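# Unroll a rolled necktie and lay it flat, folded

## Task

Unroll the necktie, which starts folded and rolled up, and leave it on the table folded once in half, stretched to its full length and width, lying flat along its whole length (the fold itself may stay as a low loop), roughly aligned and roughly straight, with no other folds and no part hanging past the table edge. Dropping it into place is allowed.

## Robot and tools

Robot: two arms, left_arm and right_arm, each ending in a five-finger hand (left hand on left_arm, right hand on right_arm, mirror images). Calibrated bases in the scene frame: left_arm at (+0.017, +0.334, +0.007) m, right_arm at (+0.015, -0.273, +0.022) m, both nearly unrotated.

Scene frame: origin at table-top height, midway between the nominal bases; +x points out over the table, +y toward left_arm, +z up. Arm names do not match image sides. Reported end_effector_position (m) and end_effector_quat_wxyz are in this frame and may be off by a few cm.

Hand point: a point fixed to the palm, about 0.05 m in front of it and 0.15 m from the wrist face. Its +z runs along the straight fingers, +y out of the palm, +x across the palm away from the thumb on the right hand (toward the thumb on the left hand). Straight fingertips extend 0.06 to 0.07 m past it along +z and sit 0.06 m behind it along -y. A wrist bracket on the little-finger side can collide with things.

Row layout (28 numbers, each in [-1, 1], always all 28 even if one arm moves): left_arm dx, dy, dz, rx, ry, rz; left hand thumb_turn, thumb_bend, index, middle, ring, little, force_limit, speed; then the same 14 for right_arm and its hand. The six pose numbers are an offset, not a pose: they are measured along that arm's own Hand target axes, from the Hand target as it stood when the action or move began. Scale: 1.0 = 0.6 m for dx, dy, dz and 180 degrees for rx, ry, rz (one rotation vector). Every row of an action counts from that same start, and repeating an offset moves the arm again. Six zeros re-request the current Hand target. The controller clips commanded orientation to within 40 degrees of the measured one; the hand often settles 1 to 5 cm short (mostly low) without any contact, so send the remaining distance as a new offset.

Hand numbers are absolute targets: thumb_turn -1 beside the palm, +1 opposite the fingers; thumb_bend and each finger -1 straight, +1 fully curled. force_limit maps -1..+1 to about 0..10 N at the fingertip (0..15 N for the two thumb motors). speed rises linearly from near zero at -1 to full at +0.48 and stays full up to +1; use -0.94 or lower for a gentle close. With the thumb opposed the hand can wrap objects about 0.035 to 0.065 m thick. There is no 'no change' value: to keep a hand as it is, resend the eight numbers of its last executed row; if none was sent yet this scene, send its hand_measured six values plus hand_force_limit and hand_speed. A motor moves only when its target changes by at least 0.002. To squeeze harder, raise force_limit and send a more-closed target; to loosen, send a target more open than hand_measured.

Tools:
- execute_actions(actions, cameras): actions is a list of actions; each action is up to 15 rows, one per 1/30 s step, the last row held if fewer. Images come back only for an empty actions list or when cameras names them.
- move(target, speed, blend, blocking, cameras): target is one 28-number row or up to 15 rows, each offset counted from the same starting Hand targets. The hand points travel in straight lines, ignoring obstacles and the other arm, for at most 10 s. speed: m/s per path, 0.002 to 4.3 (default 0.25), one value or one per target; rotation limited to twice that in rad/s. blend: corner rounding in m per target, 0 means stop at it. blocking=false returns after about 0.5 s while the motion continues. Hand numbers of the first target are sent at the start; those of later targets on arrival.
- wait(seconds 0 to 10, cameras): lets time pass holding last commands.
- stop(cameras): brakes a running move.
- zoom_image(camera, region [x0, y0, x1, y1] in pixels, max 504 by 504): closer look at the latest picture of one camera.
- show_instructions(): shows the reference pages.
- finished_scene(scene): ends the current scene, given its number; irreversible.
Cameras: cam_high, cam_low, cam_roll_left, cam_roll_right, cam_left_wrist, cam_right_wrist (all 672x504), or ["all"].

Results: per arm end_effector_position, quat, Hand target (the base for the next offsets), Joint positions, velocities (may be omitted if all are noise), torques (include the arm's weight; numbers 3 and 4 wrap at ±28 N m), motor temperatures; per hand hand_measured, hand_stopped_by (moving, target, force, stalled, fault), hand_load_n (positive means something pushes the finger open; a lost grip shows as load near 0), hand_force_limit, hand_speed. A move adds a 'move:' line: done, off_target, moving, held or fault, plus limits such as paced (pose clipped) or held (steps withheld). done or off_target says nothing about contact.

Avoid: the tie or anything falling from the table or being left off it; dropping or releasing things while they move; fast or hard contact with the table or heavy things (faster moves and targets set deeper past contact press harder); overloading fingers by pulling, pushing, twisting or swinging loads; any contact between the two hands or arms, including one hand closing on the other's fingers; paths near an arm's own base (go around it); long stretched-out holds or pushing against unreachable poses, which heat motors: a MOTOR HOT line appears at 85 °C and at 100 °C the arm goes limp for 30 to 60 s or more. A blocked arm keeps pressing until commanded back past its hand point. Loose objects may occasionally be nudged by outside pushes. The scene keeps running between calls with the robot holding its last command.

Each tool is called after ">>>" as name([rows], argument=value, ...), one row to a line, values as JSON.

Reference images:

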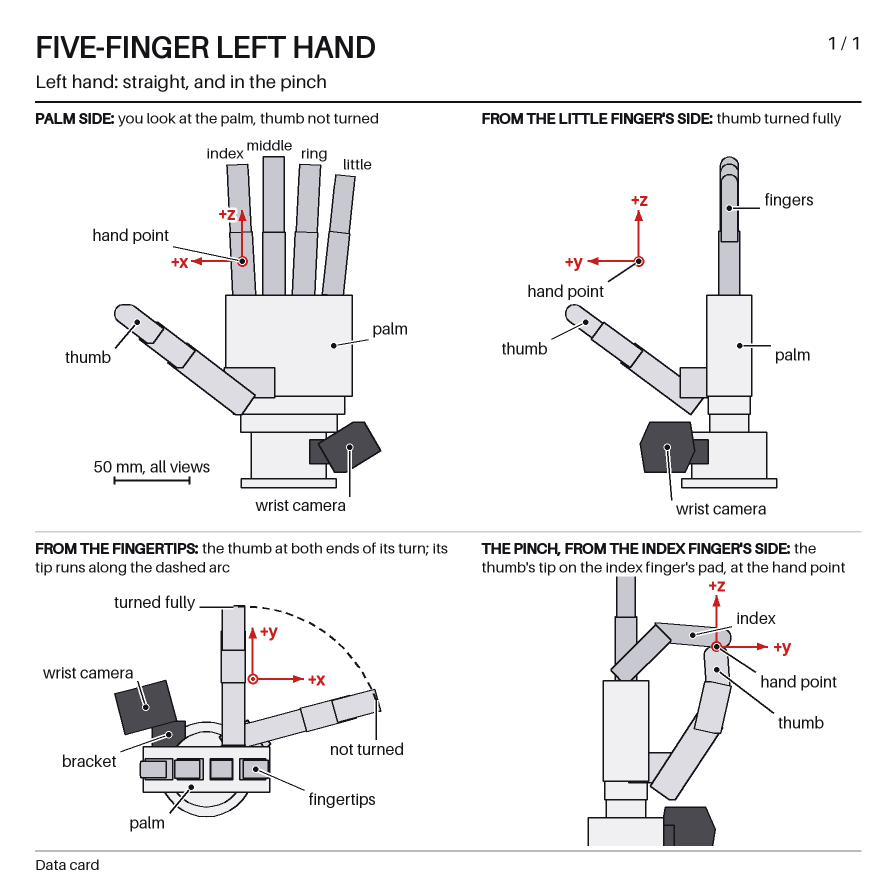

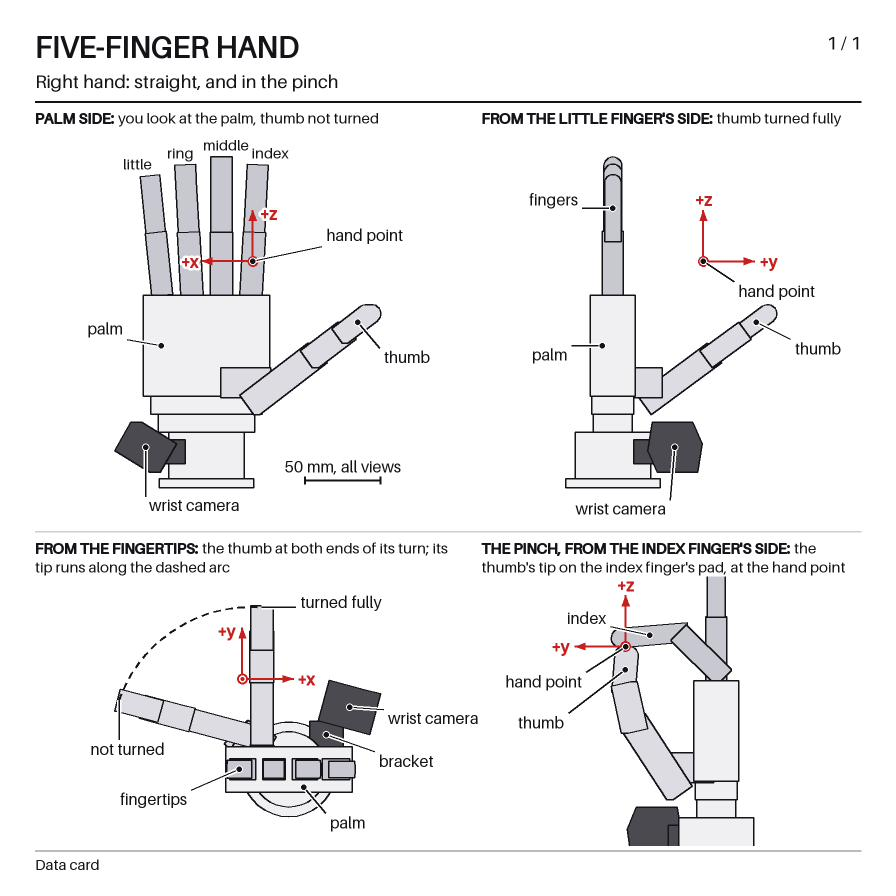

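## Session

>>> execute_actions(actions=[])

Scene clock: 0.00 s.
left_arm: end_effector_position=(+0.5890, -0.0641, +0.3168) hand_measured=(-1.000, -1.000, -1.000, -1.000, -1.000, -1.000) hand_load_n=(+0.0, +0.0, +0.0, +0.0, +0.0, +0.0) hand_stopped_by=(target, target, target, target, target, target) hand_force_limit=0.00 hand_speed=-0.80 end_effector_quat_wxyz=(-0.086, -0.443, +0.830, -0.327) | right_arm: end_effector_position=(+0.8774, -0.2313, +0.2394) hand_measured=(-1.000, -1.000, -1.000, -1.000, -1.000, -1.000) hand_load_n=(+0.0, +0.0, +0.0, +0.0, +0.0, +0.0) hand_stopped_by=(target, target, target, target, target, target) hand_force_limit=0.00 hand_speed=-0.80 end_effector_quat_wxyz=(+0.277, +0.057, +0.918, +0.279)
Joint positions: left_arm=[-0.435 2.111 2.431 -1.421 0.525 0.031] | right_arm=[-0.108 2.268 2.236 -0.935 -0.576 1.751]
Joint velocities: within noise
Joint torques (N m): no reading
Motor temperatures (°C): left_arm=[28 36 27 24 28 27] | right_arm=[24 33 21 25 25 26]
Heat: left arm: hottest shoulder 36 °C; right arm: hottest shoulder 33 °C.
Hand target: left_arm +0.5928, -0.0658, +0.3207; -0.081, -0.441, +0.830, -0.332 | right_arm +0.8817, -0.2319, +0.2427; +0.283, +0.055, +0.916, +0.278

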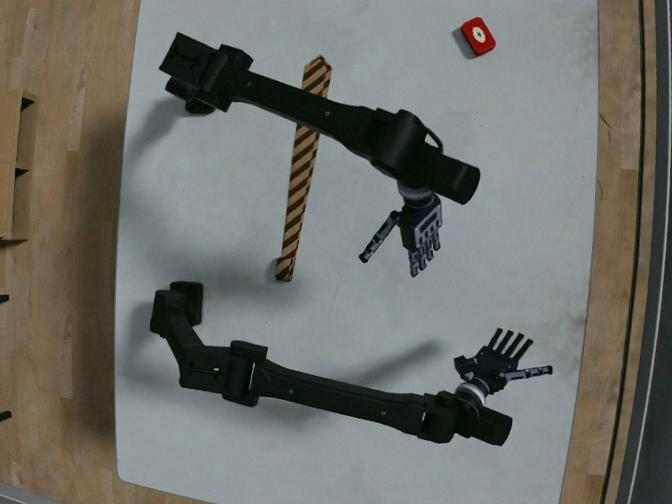

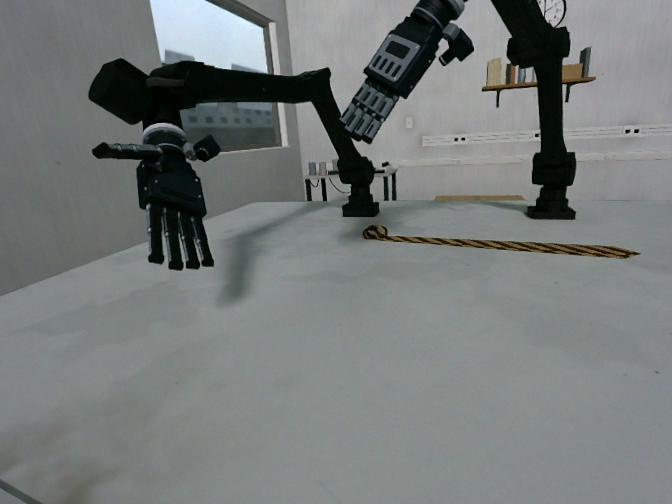

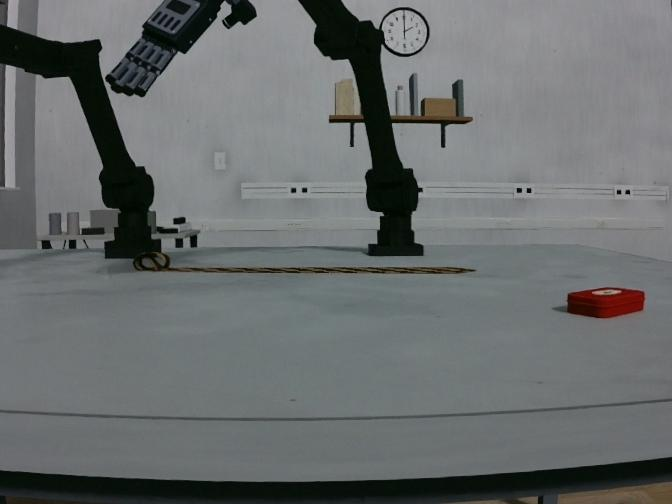

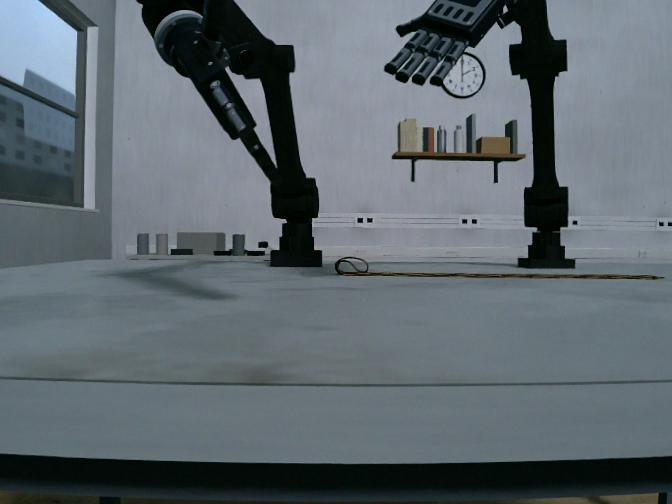

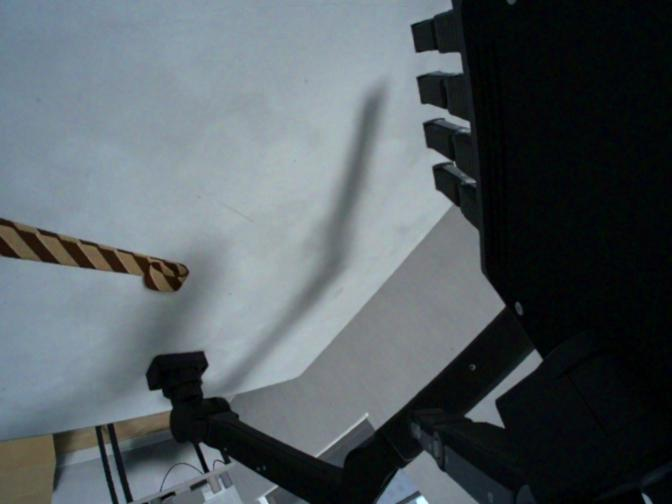

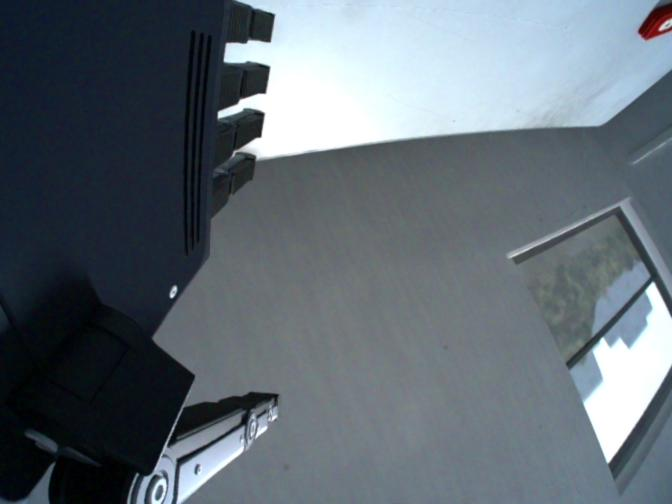

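>>> zoom_image(camera="cam_roll_right", region=[310, 240, 410, 300])

>>> zoom_image(camera="cam_high", region=[240, 40, 360, 300])

>>> zoom_image(camera="cam_roll_left", region=[110, 230, 230, 300])

>>> zoom_image(camera="cam_left_wrist", region=[80, 210, 220, 310])

>>> zoom_image(camera="cam_low", region=[340, 200, 460, 270])

Scaled by 5.040 from the camera's 672x504 image, which has a finer 960x720 frame.

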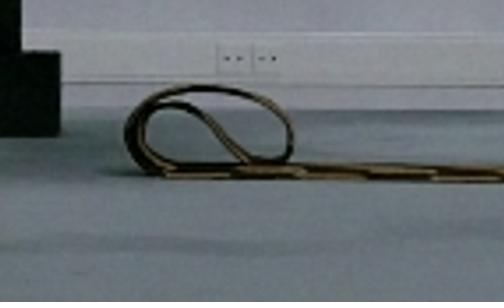

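Scaled by 1.938 from the camera's 672x504 image, which has a finer 960x720 frame.

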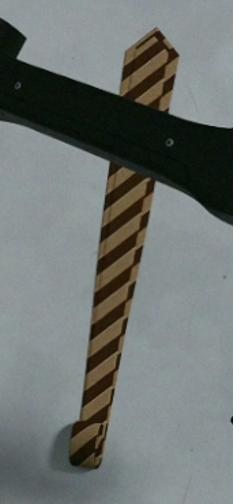

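Scaled by 4.200 from the camera's 672x504 image, which has a finer 960x720 frame.

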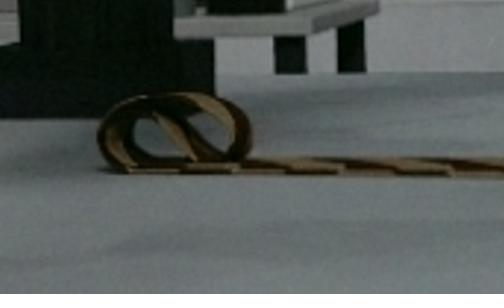

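Scaled by 3.600 from the camera's 672x504 image, which has a finer 960x720 frame.

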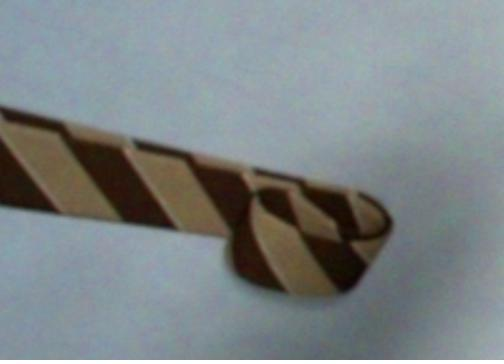

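Scaled by 4.200 from the camera's 672x504 image, which has a finer 960x720 frame.

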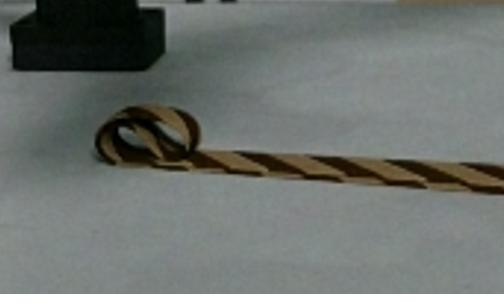

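>>> move(target=[0,0,0,0,0,0,-1,-1,-1,-1,-1,-1,0,-0.8,-0.0325,-0.694,-0.524,0.095,-0.105,0.133,-1,-1,-1,-1,-1,-1,0,-0.8], speed=0.4)

>>> move(target=[0.088,0.615,0.034,0.007,0.062,0.289,-1,-1,-1,-1,-1,-1,0,-0.8,0,0,0,0,0,0,-1,-1,-1,-1,-1,-1,0,-0.8], speed=0.3, cameras=["all"])

Scene clock: 54.67 s.
left_arm: end_effector_position=(+0.5890, -0.0641, +0.3168) hand_measured=(-1.000, -1.000, -1.000, -1.000, -1.000, -1.000) hand_load_n=(+0.0, -0.5, +0.0, +0.0, +0.0, +0.0) hand_stopped_by=(target, target, target, target, target, target) hand_force_limit=0.00 hand_speed=-0.80 end_effector_quat_wxyz=(-0.086, -0.443, +0.830, -0.327) | right_arm: end_effector_position=(+0.7451, -0.7289, +0.2401) hand_measured=(-1.000, -1.000, -1.000, -1.000, -1.000, -1.000) hand_load_n=(+0.0, +0.0, +0.0, +0.0, +0.0, +0.0) hand_stopped_by=(target, target, target, target, target, target) hand_force_limit=0.00 hand_speed=-0.80 end_effector_quat_wxyz=(+0.351, +0.326, +0.859, +0.182)
Joint positions: left_arm=[-0.435 2.111 2.431 -1.421 0.525 0.031] | right_arm=[-0.715 2.255 2.212 -0.919 -0.576 1.749]
Joint torques (N m): left_arm=[0.15 -20.6 9.58 1.05 0.37 0.07] | right_arm=[1.08 -19.55 11.33 0.98 -0.41 -0.04]
Motor temperatures (°C): left_arm=[28 40 32 24 27 26] | right_arm=[24 39 27 25 24 25]
Heat: left arm: hottest shoulder 40 °C; right arm: hottest shoulder 39 °C.
Hand target: left_arm +0.5928, -0.0658, +0.3207; -0.081, -0.441, +0.830, -0.332 | right_arm +0.7491, -0.7369, +0.2422; +0.354, +0.327, +0.857, +0.180
Off the commanded pose: left_arm 0.006 m, 1 deg | right_arm 0.009 m, 0 deg.
move: done

Scene clock: 57.00 s.
left_arm: end_effector_position=(+0.2773, +0.0308, +0.1525) hand_measured=(-1.000, -1.000, -1.000, -1.000, -1.000, -1.000) hand_load_n=(+0.0, +0.0, +0.0, +0.0, +0.0, +0.0) hand_stopped_by=(target, target, target, target, target, target) hand_force_limit=0.00 hand_speed=-0.80 end_effector_quat_wxyz=(-0.005, -0.012, +0.925, -0.381) | right_arm: end_effector_position=(+0.7451, -0.7289, +0.2401) hand_measured=(-1.000, -1.000, -1.000, -1.000, -1.000, -1.000) hand_load_n=(+0.0, -0.5, +0.0, +0.0, +0.0, +0.0) hand_stopped_by=(target, target, target, target, target, target) hand_force_limit=0.00 hand_speed=-0.80 end_effector_quat_wxyz=(+0.351, +0.326, +0.859, +0.182)
Joint positions: left_arm=[-0.622 1.232 0.91 -0.728 0.612 0.76] | right_arm=[-0.715 2.255 2.212 -0.919 -0.576 1.749]
Joint torques (N m): left_arm=[-0.44 -8.76 7.25 1.63 0.39 0.2] | right_arm=[0.91 -19.31 11.3 1.02 -0.41 -0.03]
Heat: left arm: hottest shoulder 40 °C; right arm: hottest shoulder 39 °C.
Hand target: left_arm +0.2746, +0.0298, +0.1506; +0.000, +0.000, +0.924, -0.383 | right_arm +0.7493, -0.7366, +0.2423; +0.354, +0.327, +0.857, +0.180
Off the commanded pose: left_arm 0.004 m, 1 deg | right_arm 0.009 m, 0 deg.
move: done
camera_calibration:
cam_left_wrist: T_world_to_cam=[[-0.269715, -0.694898, 0.666612, -0.000284709], [-0.825689, 0.523094, 0.211212, 0.179781], [-0.495471, -0.493447, -0.714856, 0.375933], [0, 0, 0, 1]] pos_world=[0.33463, 0.0912625, 0.230955]
cam_right_wrist: T_world_to_cam=[[0.30202, 0.881372, 0.363273, 0.333496], [0.156907, -0.421831, 0.892994, -0.645435], [0.9403, -0.212702, -0.265695, -0.674594], [0, 0, 0, 1]] pos_world=[0.634872, -0.709686, 0.275983]

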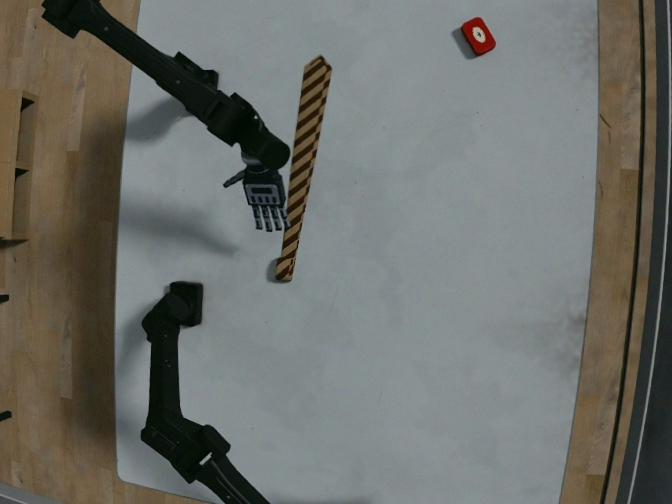

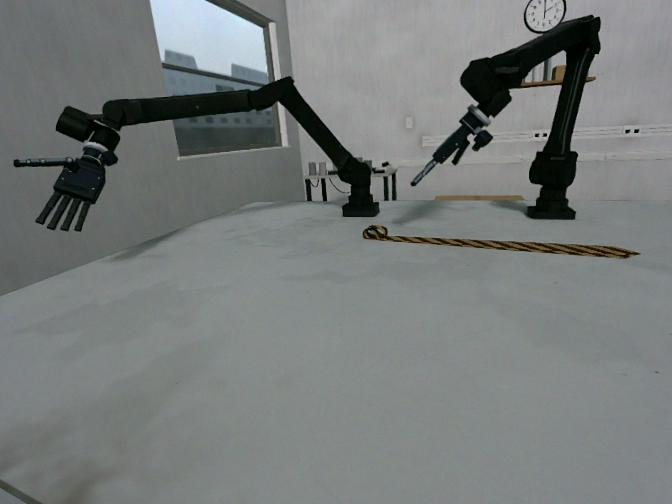

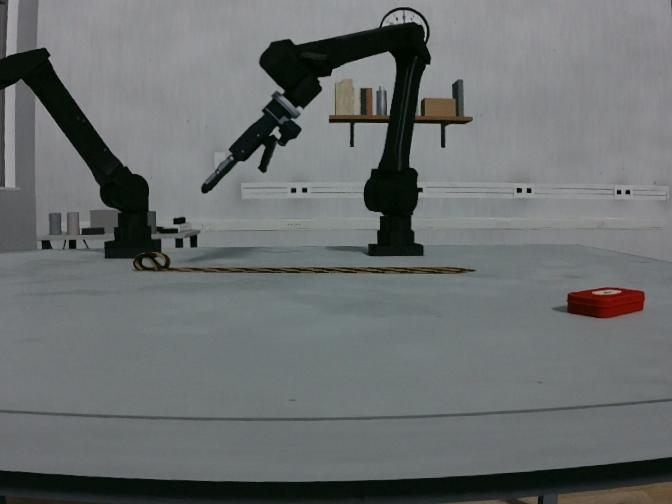

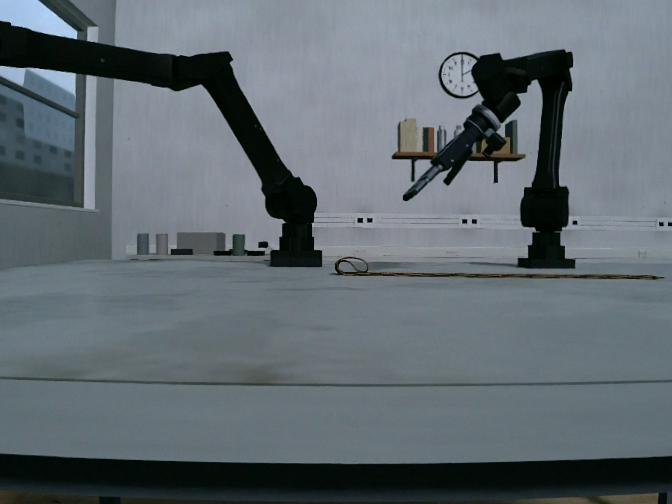

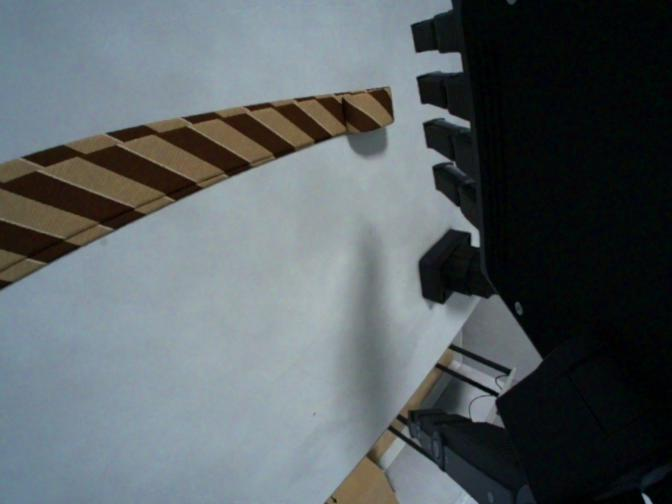

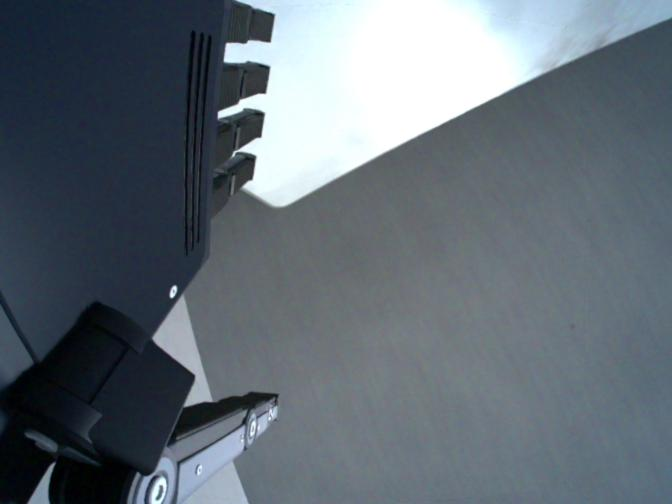

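>>> move(target=[0,0.094,0.144,0,0,0,-1,-1,-1,-1,-1,-1,0,-0.8,0,0,0,0,0,0,-1,-1,-1,-1,-1,-1,0,-0.8], speed=0.15, cameras=["cam_roll_right","cam_roll_left","cam_high"])

>>> zoom_image(camera="cam_roll_right", region=[310, 200, 450, 300])

>>> zoom_image(camera="cam_high", region=[200, 150, 340, 300])

Scene clock: 63.50 s.
left_arm: end_effector_position=(+0.2817, +0.0105, +0.0578) hand_measured=(-1.000, -1.000, -1.000, -1.000, -1.000, -1.000) hand_load_n=(-0.5, +0.0, +0.0, +0.0, +0.0, +0.0) hand_stopped_by=(target, target, target, target, target, target) hand_force_limit=0.00 hand_speed=-0.80 end_effector_quat_wxyz=(+0.008, +0.001, +0.922, -0.386) | right_arm: end_effector_position=(+0.7451, -0.7289, +0.2401) hand_measured=(-1.000, -1.000, -1.000, -1.000, -1.000, -1.000) hand_load_n=(+0.0, +0.0, +0.0, +0.0, +0.0, +0.0) hand_stopped_by=(target, target, target, target, target, target) hand_force_limit=0.00 hand_speed=-0.80 end_effector_quat_wxyz=(+0.351, +0.326, +0.859, +0.182)
Joint positions: left_arm=[-0.663 1.388 0.767 -0.383 0.589 0.738] | right_arm=[-0.715 2.255 2.212 -0.919 -0.576 1.749]
Joint torques (N m): left_arm=[-0.79 -8.23 6.32 1.74 0.31 -0.03] | right_arm=[0.85 -19.31 11.32 1.02 -0.41 -0.04]
Heat: left arm: hottest shoulder 39 °C; right arm: hottest shoulder 39 °C.
Hand target: left_arm +0.2745, +0.0086, +0.0495; +0.000, +0.000, +0.924, -0.383 | right_arm +0.7493, -0.7366, +0.2423; +0.354, +0.327, +0.857, +0.180
Off the commanded pose: left_arm 0.011 m, 1 deg | right_arm 0.009 m, 0 deg.
move: off_target (left_arm)
Images, in order (width x height): cam_high 672x504, cam_roll_left 672x504, cam_roll_right 672x504.

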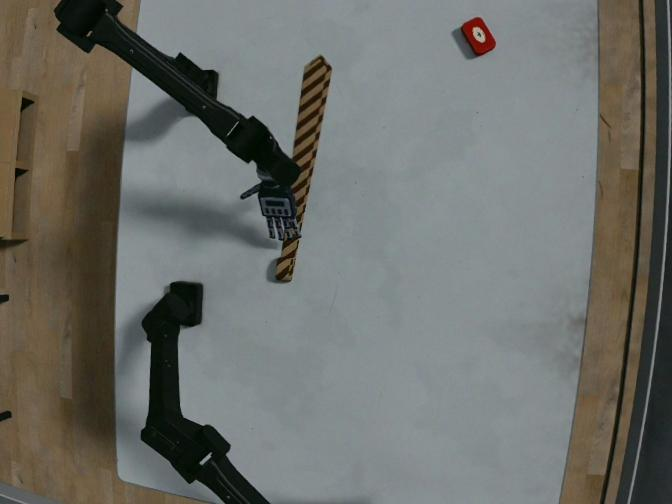

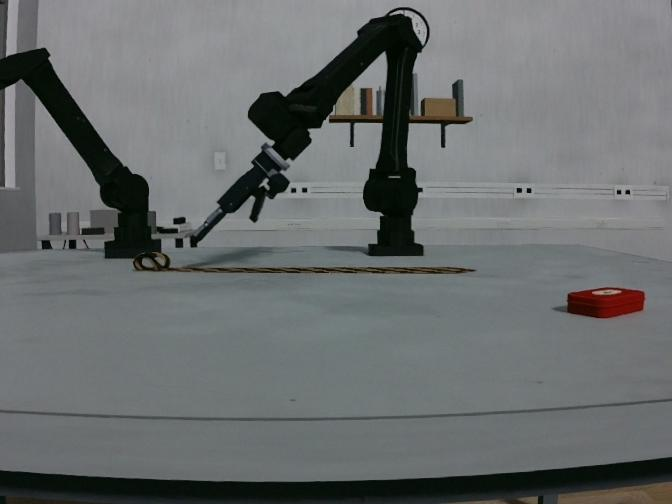

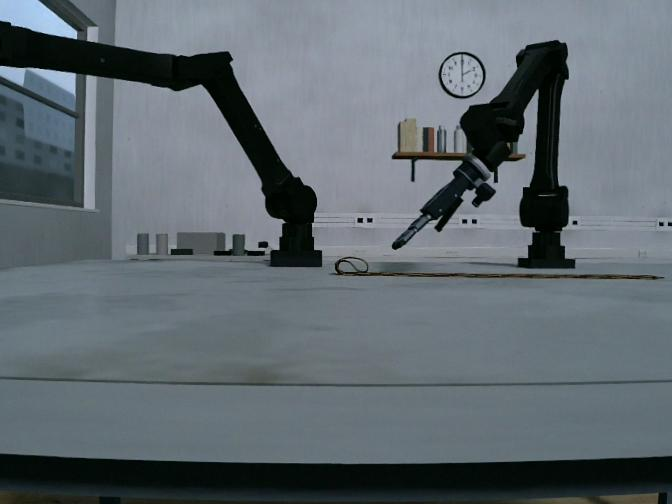

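Scaled by 3.600 from the camera's 672x504 image, which has a finer 960x720 frame.

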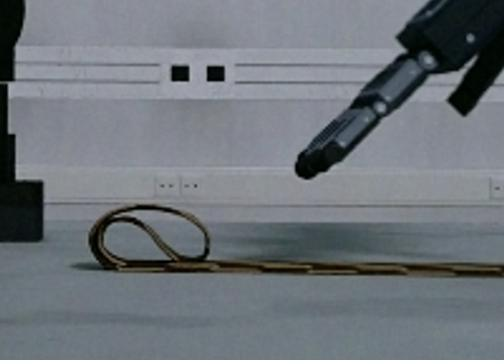

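Scaled by 3.360 from the camera's 672x504 image, which has a finer 960x720 frame.

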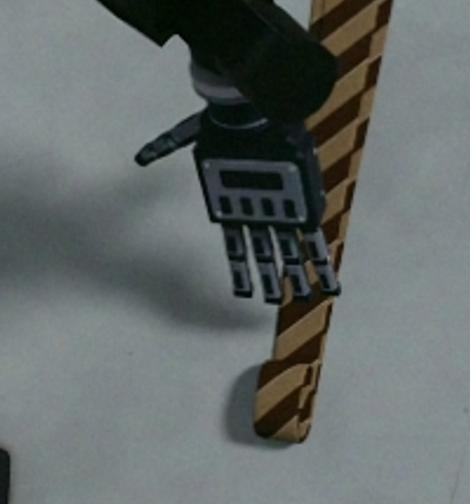

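>>> move(target=[0,0.042,0.042,0,0,0,-1,-1,-1,-1,-1,-1,0,-0.8,0,0,0,0,0,0,-1,-1,-1,-1,-1,-1,0,-0.8], speed=0.1, cameras=["cam_roll_right"])

>>> zoom_image(camera="cam_roll_right", region=[310, 200, 450, 300])

Scene clock: 69.77 s.
left_arm: end_effector_position=(+0.2828, +0.0097, +0.0235) hand_measured=(-1.000, -1.000, -1.000, -1.000, -1.000, -1.000) hand_load_n=(-0.5, +0.0, +0.0, +0.0, +0.0, +0.0) hand_stopped_by=(target, target, target, target, target, target) hand_force_limit=0.00 hand_speed=-0.80 end_effector_quat_wxyz=(+0.009, +0.001, +0.922, -0.387) | right_arm: end_effector_position=(+0.7451, -0.7289, +0.2401) hand_measured=(-1.000, -1.000, -1.000, -1.000, -1.000, -1.000) hand_load_n=(+0.0, +0.0, +0.0, +0.0, +0.0, +0.0) hand_stopped_by=(target, target, target, target, target, target) hand_force_limit=0.00 hand_speed=-0.80 end_effector_quat_wxyz=(+0.351, +0.326, +0.859, +0.182)
Joint positions: left_arm=[-0.663 1.46 0.725 -0.265 0.589 0.738] | right_arm=[-0.715 2.255 2.212 -0.919 -0.576 1.749]
Joint torques (N m): left_arm=[-0.91 -8.29 5.71 1.74 0.31 -0.04] | right_arm=[0.85 -19.31 11.3 1.02 -0.41 -0.04]
Heat: left arm: hottest shoulder 39 °C; right arm: hottest shoulder 39 °C.
Hand target: left_arm +0.2744, +0.0086, +0.0139; +0.000, -0.001, +0.924, -0.383 | right_arm +0.7493, -0.7366, +0.2423; +0.354, +0.327, +0.857, +0.180
Off the commanded pose: left_arm 0.013 m, 1 deg | right_arm 0.009 m, 0 deg.
move: off_target (left_arm)
Images, in order (width x height): cam_roll_right 672x504.

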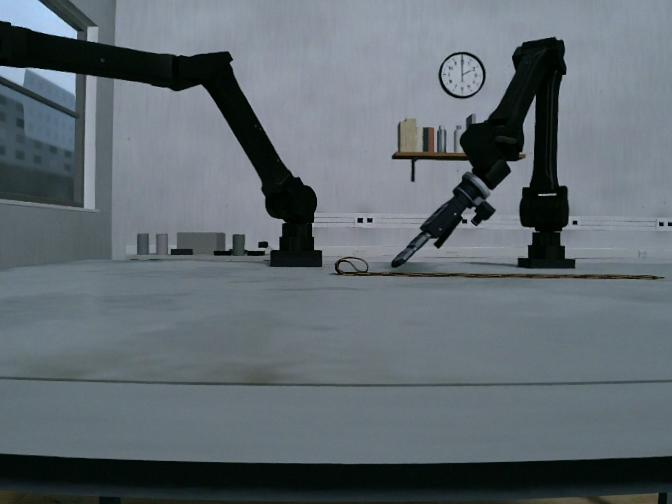

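Scaled by 3.600 from the camera's 672x504 image, which has a finer 960x720 frame.

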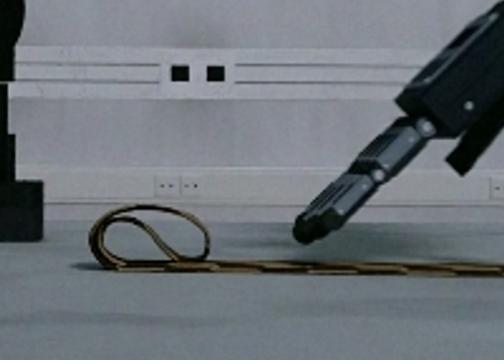

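>>> move(target=[0.04,-0.29,0.29,0,0,0,-1,-1,-1,-1,-1,-1,0,-0.8,0,0,0,0,0,0,-1,-1,-1,-1,-1,-1,0,-0.8], speed=0.12, cameras=["cam_roll_right","cam_high","cam_left_wrist"])

>>> zoom_image(camera="cam_roll_right", region=[230, 200, 450, 300])

Scene clock: 75.60 s.
left_arm: end_effector_position=(+0.2501, -0.2228, +0.0175) hand_measured=(-1.000, -1.000, -1.000, -1.000, -1.000, -1.000) hand_load_n=(+0.0, +0.0, +0.0, +0.0, +0.0, +0.0) hand_stopped_by=(target, target, target, target, target, target) hand_force_limit=0.00 hand_speed=-0.80 end_effector_quat_wxyz=(+0.004, +0.001, +0.922, -0.386) | right_arm: end_effector_position=(+0.7451, -0.7289, +0.2401) hand_measured=(-1.000, -1.000, -1.000, -1.000, -1.000, -1.000) hand_load_n=(+0.0, +0.0, +0.0, +0.0, +0.0, +0.0) hand_stopped_by=(target, target, target, target, target, target) hand_force_limit=0.00 hand_speed=-0.80 end_effector_quat_wxyz=(+0.351, +0.326, +0.859, +0.182)
Joint positions: left_arm=[-1.057 1.817 1.152 -0.181 0.354 0.386] | right_arm=[-0.715 2.255 2.212 -0.919 -0.576 1.749]
Joint torques (N m): left_arm=[-0.62 -13.16 10.44 0.7 0.09 -0.04] | right_arm=[0.85 -19.37 11.3 1.01 -0.41 -0.03]
Heat: left arm: hottest shoulder 38 °C; right arm: hottest shoulder 39 °C.
Hand target: left_arm +0.2505, -0.2375, +0.0141; -0.001, -0.001, +0.924, -0.383 | right_arm +0.7493, -0.7366, +0.2423; +0.354, +0.327, +0.857, +0.180
Off the commanded pose: left_arm 0.015 m, 1 deg | right_arm 0.009 m, 0 deg.
move: off_target (left_arm)
camera_calibration:
cam_left_wrist: T_world_to_cam=[[-0.299423, -0.682414, 0.666826, -0.0836654], [-0.82214, 0.539194, 0.182635, 0.321598], [-0.484181, -0.493539, -0.722487, 0.138031], [0, 0, 0, 1]] pos_world=[0.30618, -0.162374, 0.0967811]
Images, in order (width x height): cam_high 672x504, cam_roll_right 672x504, cam_left_wrist 672x504.

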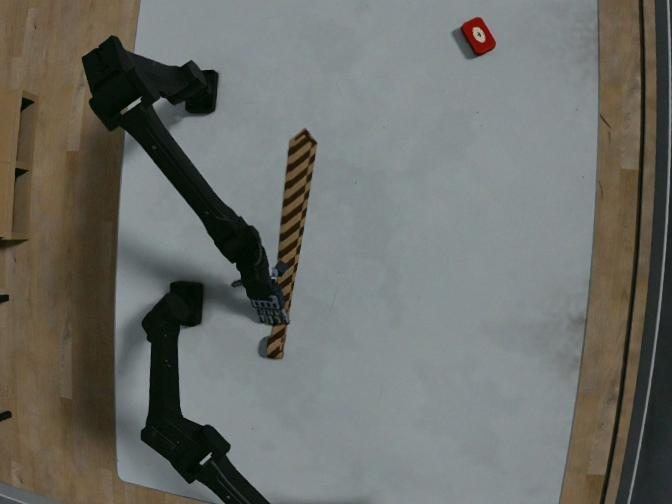

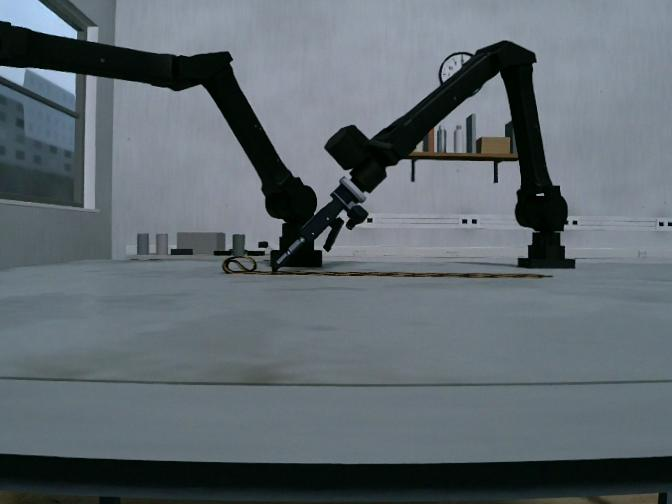

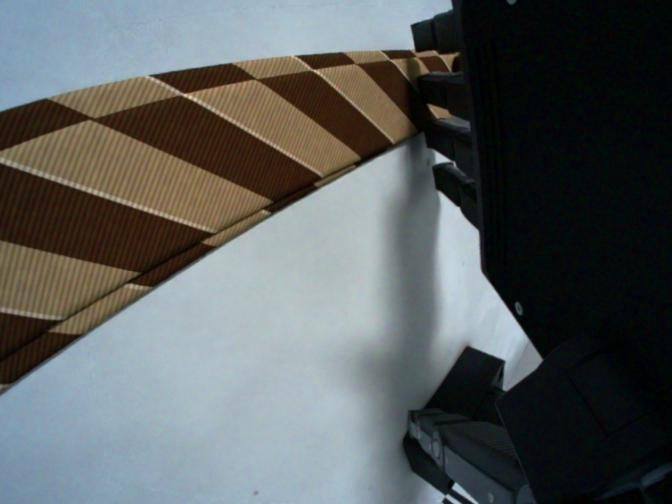

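Scaled by 2.291 from the camera's 672x504 image, which has a finer 960x720 frame.

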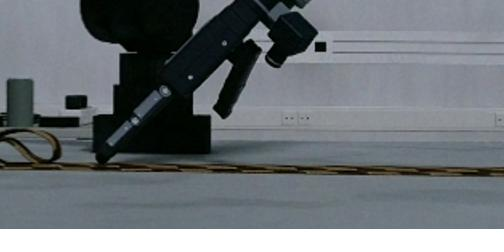

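>>> move(target=[0,-0.15,-0.15,0,0,0,-1,-1,-1,-1,-1,-1,0,-0.8,0,0,0,0,0,0,-1,-1,-1,-1,-1,-1,0,-0.8], cameras=["cam_roll_right","cam_high","cam_left_wrist","cam_low"])

>>> zoom_image(camera="cam_roll_right", region=[200, 240, 300, 290])

>>> zoom_image(camera="cam_high", region=[200, 280, 340, 380])

>>> zoom_image(camera="cam_low", region=[250, 190, 370, 270])

Scene clock: 87.37 s.
left_arm: end_effector_position=(+0.2503, -0.2231, +0.1292) hand_measured=(-1.000, -1.000, -1.000, -1.000, -1.000, -1.000) hand_load_n=(+0.0, +0.0, +0.0, +0.0, +0.0, +0.0) hand_stopped_by=(target, target, target, target, target, target) hand_force_limit=0.00 hand_speed=-0.80 end_effector_quat_wxyz=(-0.002, -0.002, +0.927, -0.375) | right_arm: end_effector_position=(+0.7451, -0.7289, +0.2401) hand_measured=(-1.000, -1.000, -1.000, -1.000, -1.000, -1.000) hand_load_n=(+0.0, +0.0, +0.0, +0.0, +0.0, +0.0) hand_stopped_by=(target, target, target, target, target, target) hand_force_limit=0.00 hand_speed=-0.80 end_effector_quat_wxyz=(+0.351, +0.326, +0.859, +0.182)
Joint positions: left_arm=[-1.057 1.683 1.311 -0.501 0.354 0.384] | right_arm=[-0.715 2.255 2.212 -0.919 -0.576 1.749]
Joint torques (N m): left_arm=[-0.62 -14.68 11.21 1.01 0.13 -0.03] | right_arm=[0.85 -19.37 11.32 1.02 -0.42 -0.04]
Heat: left arm: hottest shoulder 38 °C; right arm: hottest shoulder 39 °C.
Hand target: left_arm +0.2507, -0.2374, +0.1413; -0.001, -0.001, +0.924, -0.383 | right_arm +0.7493, -0.7366, +0.2423; +0.354, +0.327, +0.857, +0.180
Off the commanded pose: left_arm 0.019 m, 1 deg | right_arm 0.009 m, 0 deg.
move: off_target (left_arm)
camera_calibration:
cam_left_wrist: T_world_to_cam=[[-0.289322, -0.698591, 0.654418, -0.162897], [-0.819964, 0.533625, 0.207133, 0.296588], [-0.493915, -0.476671, -0.727209, 0.225552], [0, 0, 0, 1]] pos_world=[0.307465, -0.164551, 0.209193]
Images, in order (width x height): cam_high 672x504, cam_low 672x504, cam_roll_right 672x504, cam_left_wrist 672x504.

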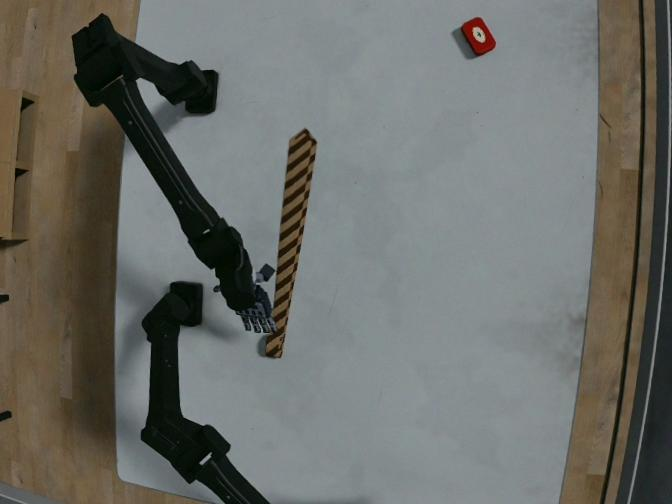

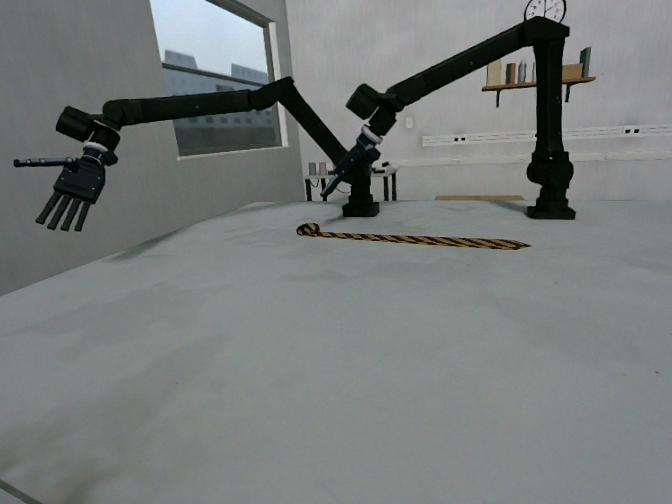

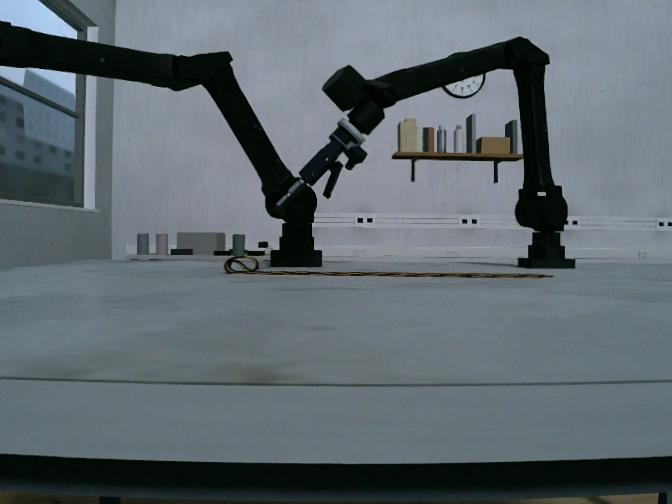

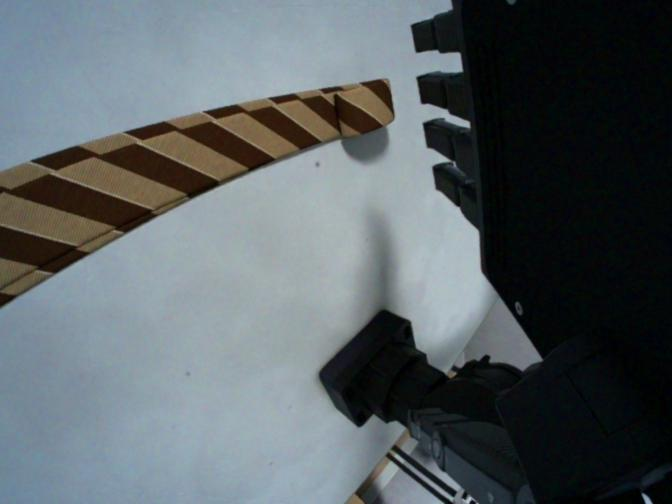

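Scaled by 5.040 from the camera's 672x504 image, which has a finer 960x720 frame.

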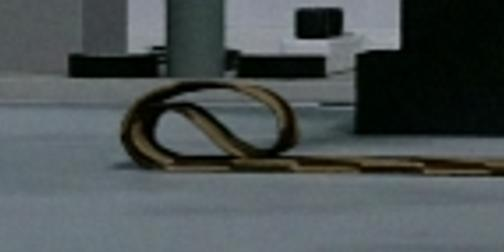

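Scaled by 3.600 from the camera's 672x504 image, which has a finer 960x720 frame.

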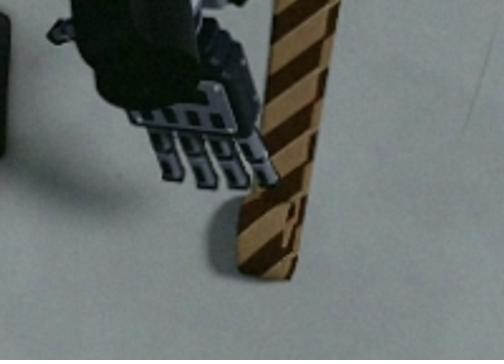

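Scaled by 4.200 from the camera's 672x504 image, which has a finer 960x720 frame.

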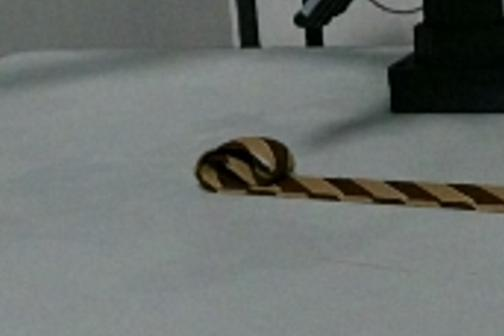

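>>> move(target=[-0.035,-0.165,0.213,0.111,0,0,1,-0.4,-0.35,-0.35,-1,-1,-0.4,0,0,0,0,0,0,0,-1,-1,-1,-1,-1,-1,0,-0.8], cameras=["cam_roll_right","cam_high","cam_left_wrist","cam_low"])

>>> zoom_image(camera="cam_roll_right", region=[180, 190, 320, 290])

>>> zoom_image(camera="cam_high", region=[200, 280, 340, 380])

Scene clock: 124.77 s.
left_arm: end_effector_position=(+0.2691, -0.3721, +0.1043) hand_measured=(+1.000, -0.400, -0.350, -0.350, -1.000, -1.000) hand_load_n=(+0.0, +0.0, +0.0, +0.0, -0.5, +0.0) hand_stopped_by=(target, target, target, target, target, target) hand_force_limit=-0.40 hand_speed=0.00 end_effector_quat_wxyz=(-0.004, -0.006, +0.856, -0.518) | right_arm: end_effector_position=(+0.7451, -0.7289, +0.2401) hand_measured=(-1.000, -1.000, -1.000, -1.000, -1.000, -1.000) hand_load_n=(+0.0, +0.0, +0.0, +0.0, +0.0, +0.5) hand_stopped_by=(target, target, target, target, target, target) hand_force_limit=0.00 hand_speed=-0.80 end_effector_quat_wxyz=(+0.351, +0.326, +0.859, +0.182)
Joint positions: left_arm=[-1.107 1.956 1.472 -0.047 0.413 0.217] | right_arm=[-0.715 2.255 2.212 -0.919 -0.576 1.749]
Joint torques (N m): left_arm=[-0.67 -17.38 12.59 2.52 0.15 -0.05] | right_arm=[0.85 -19.25 11.3 1.03 -0.41 -0.03]
Motor temperatures (°C): left_arm=[27 37 39 23 26 25] | right_arm=[24 39 30 24 23 23]
Heat: left arm: hottest elbow 39 °C; right arm: hottest shoulder 39 °C.
Hand target: left_arm +0.2718, -0.3978, +0.1211; +0.000, -0.001, +0.843, -0.537 | right_arm +0.7493, -0.7366, +0.2423; +0.354, +0.327, +0.857, +0.180
Off the commanded pose: left_arm 0.031 m, 3 deg | right_arm 0.009 m, 0 deg.
move: off_target (left_arm)
camera_calibration:
cam_left_wrist: T_world_to_cam=[[-0.280321, -0.459309, 0.842885, -0.178223], [-0.822897, 0.56709, 0.0353482, 0.427788], [-0.494228, -0.683699, -0.536931, 0.0489305], [0, 0, 0, 1]] pos_world=[0.326249, -0.291, 0.161372]
Images, in order (width x height): cam_high 672x504, cam_low 672x504, cam_roll_right 672x504, cam_left_wrist 672x504.

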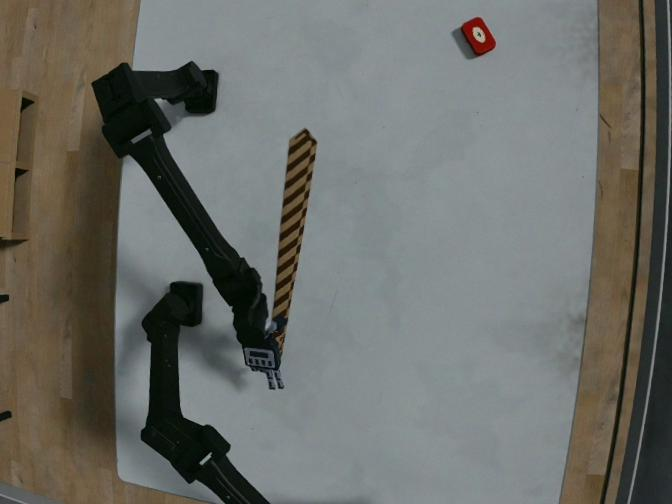

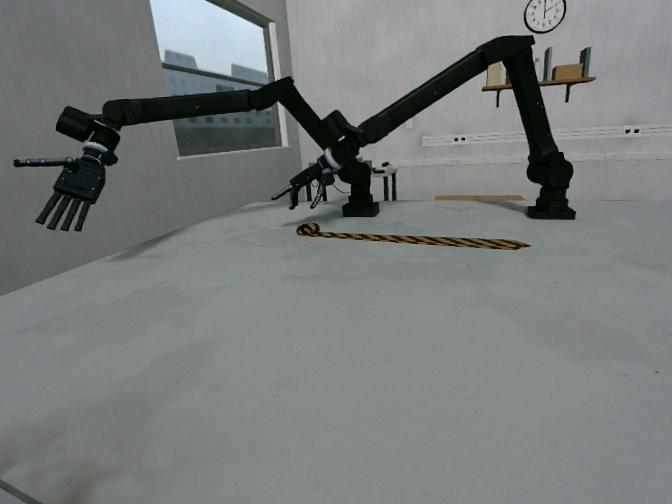

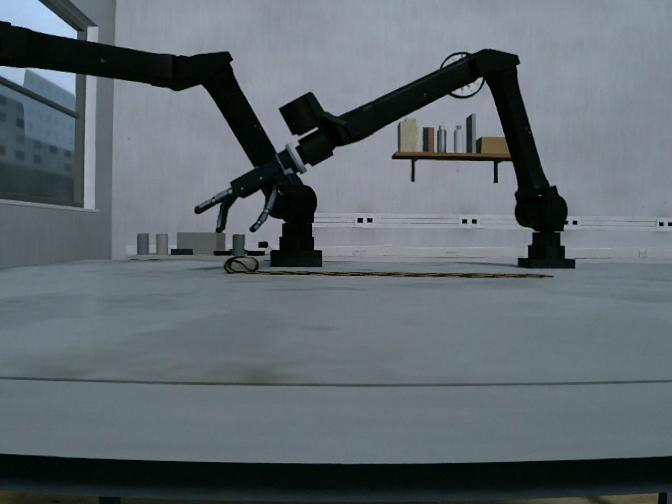

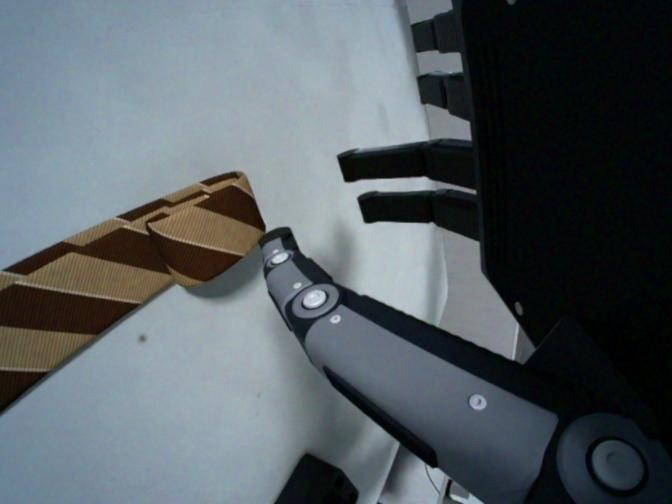

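Scaled by 3.600 from the camera's 672x504 image, which has a finer 960x720 frame.

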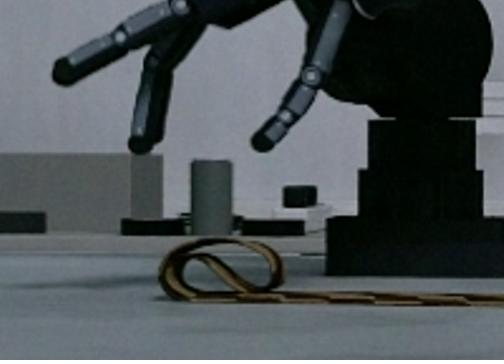

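Scaled by 3.600 from the camera's 672x504 image, which has a finer 960x720 frame.

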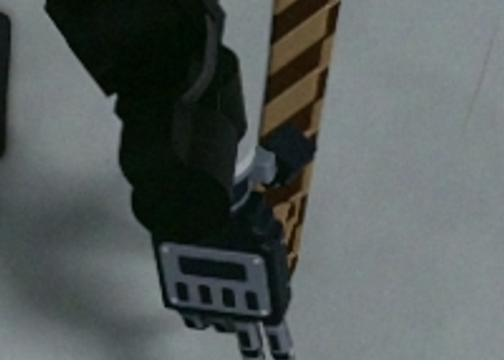

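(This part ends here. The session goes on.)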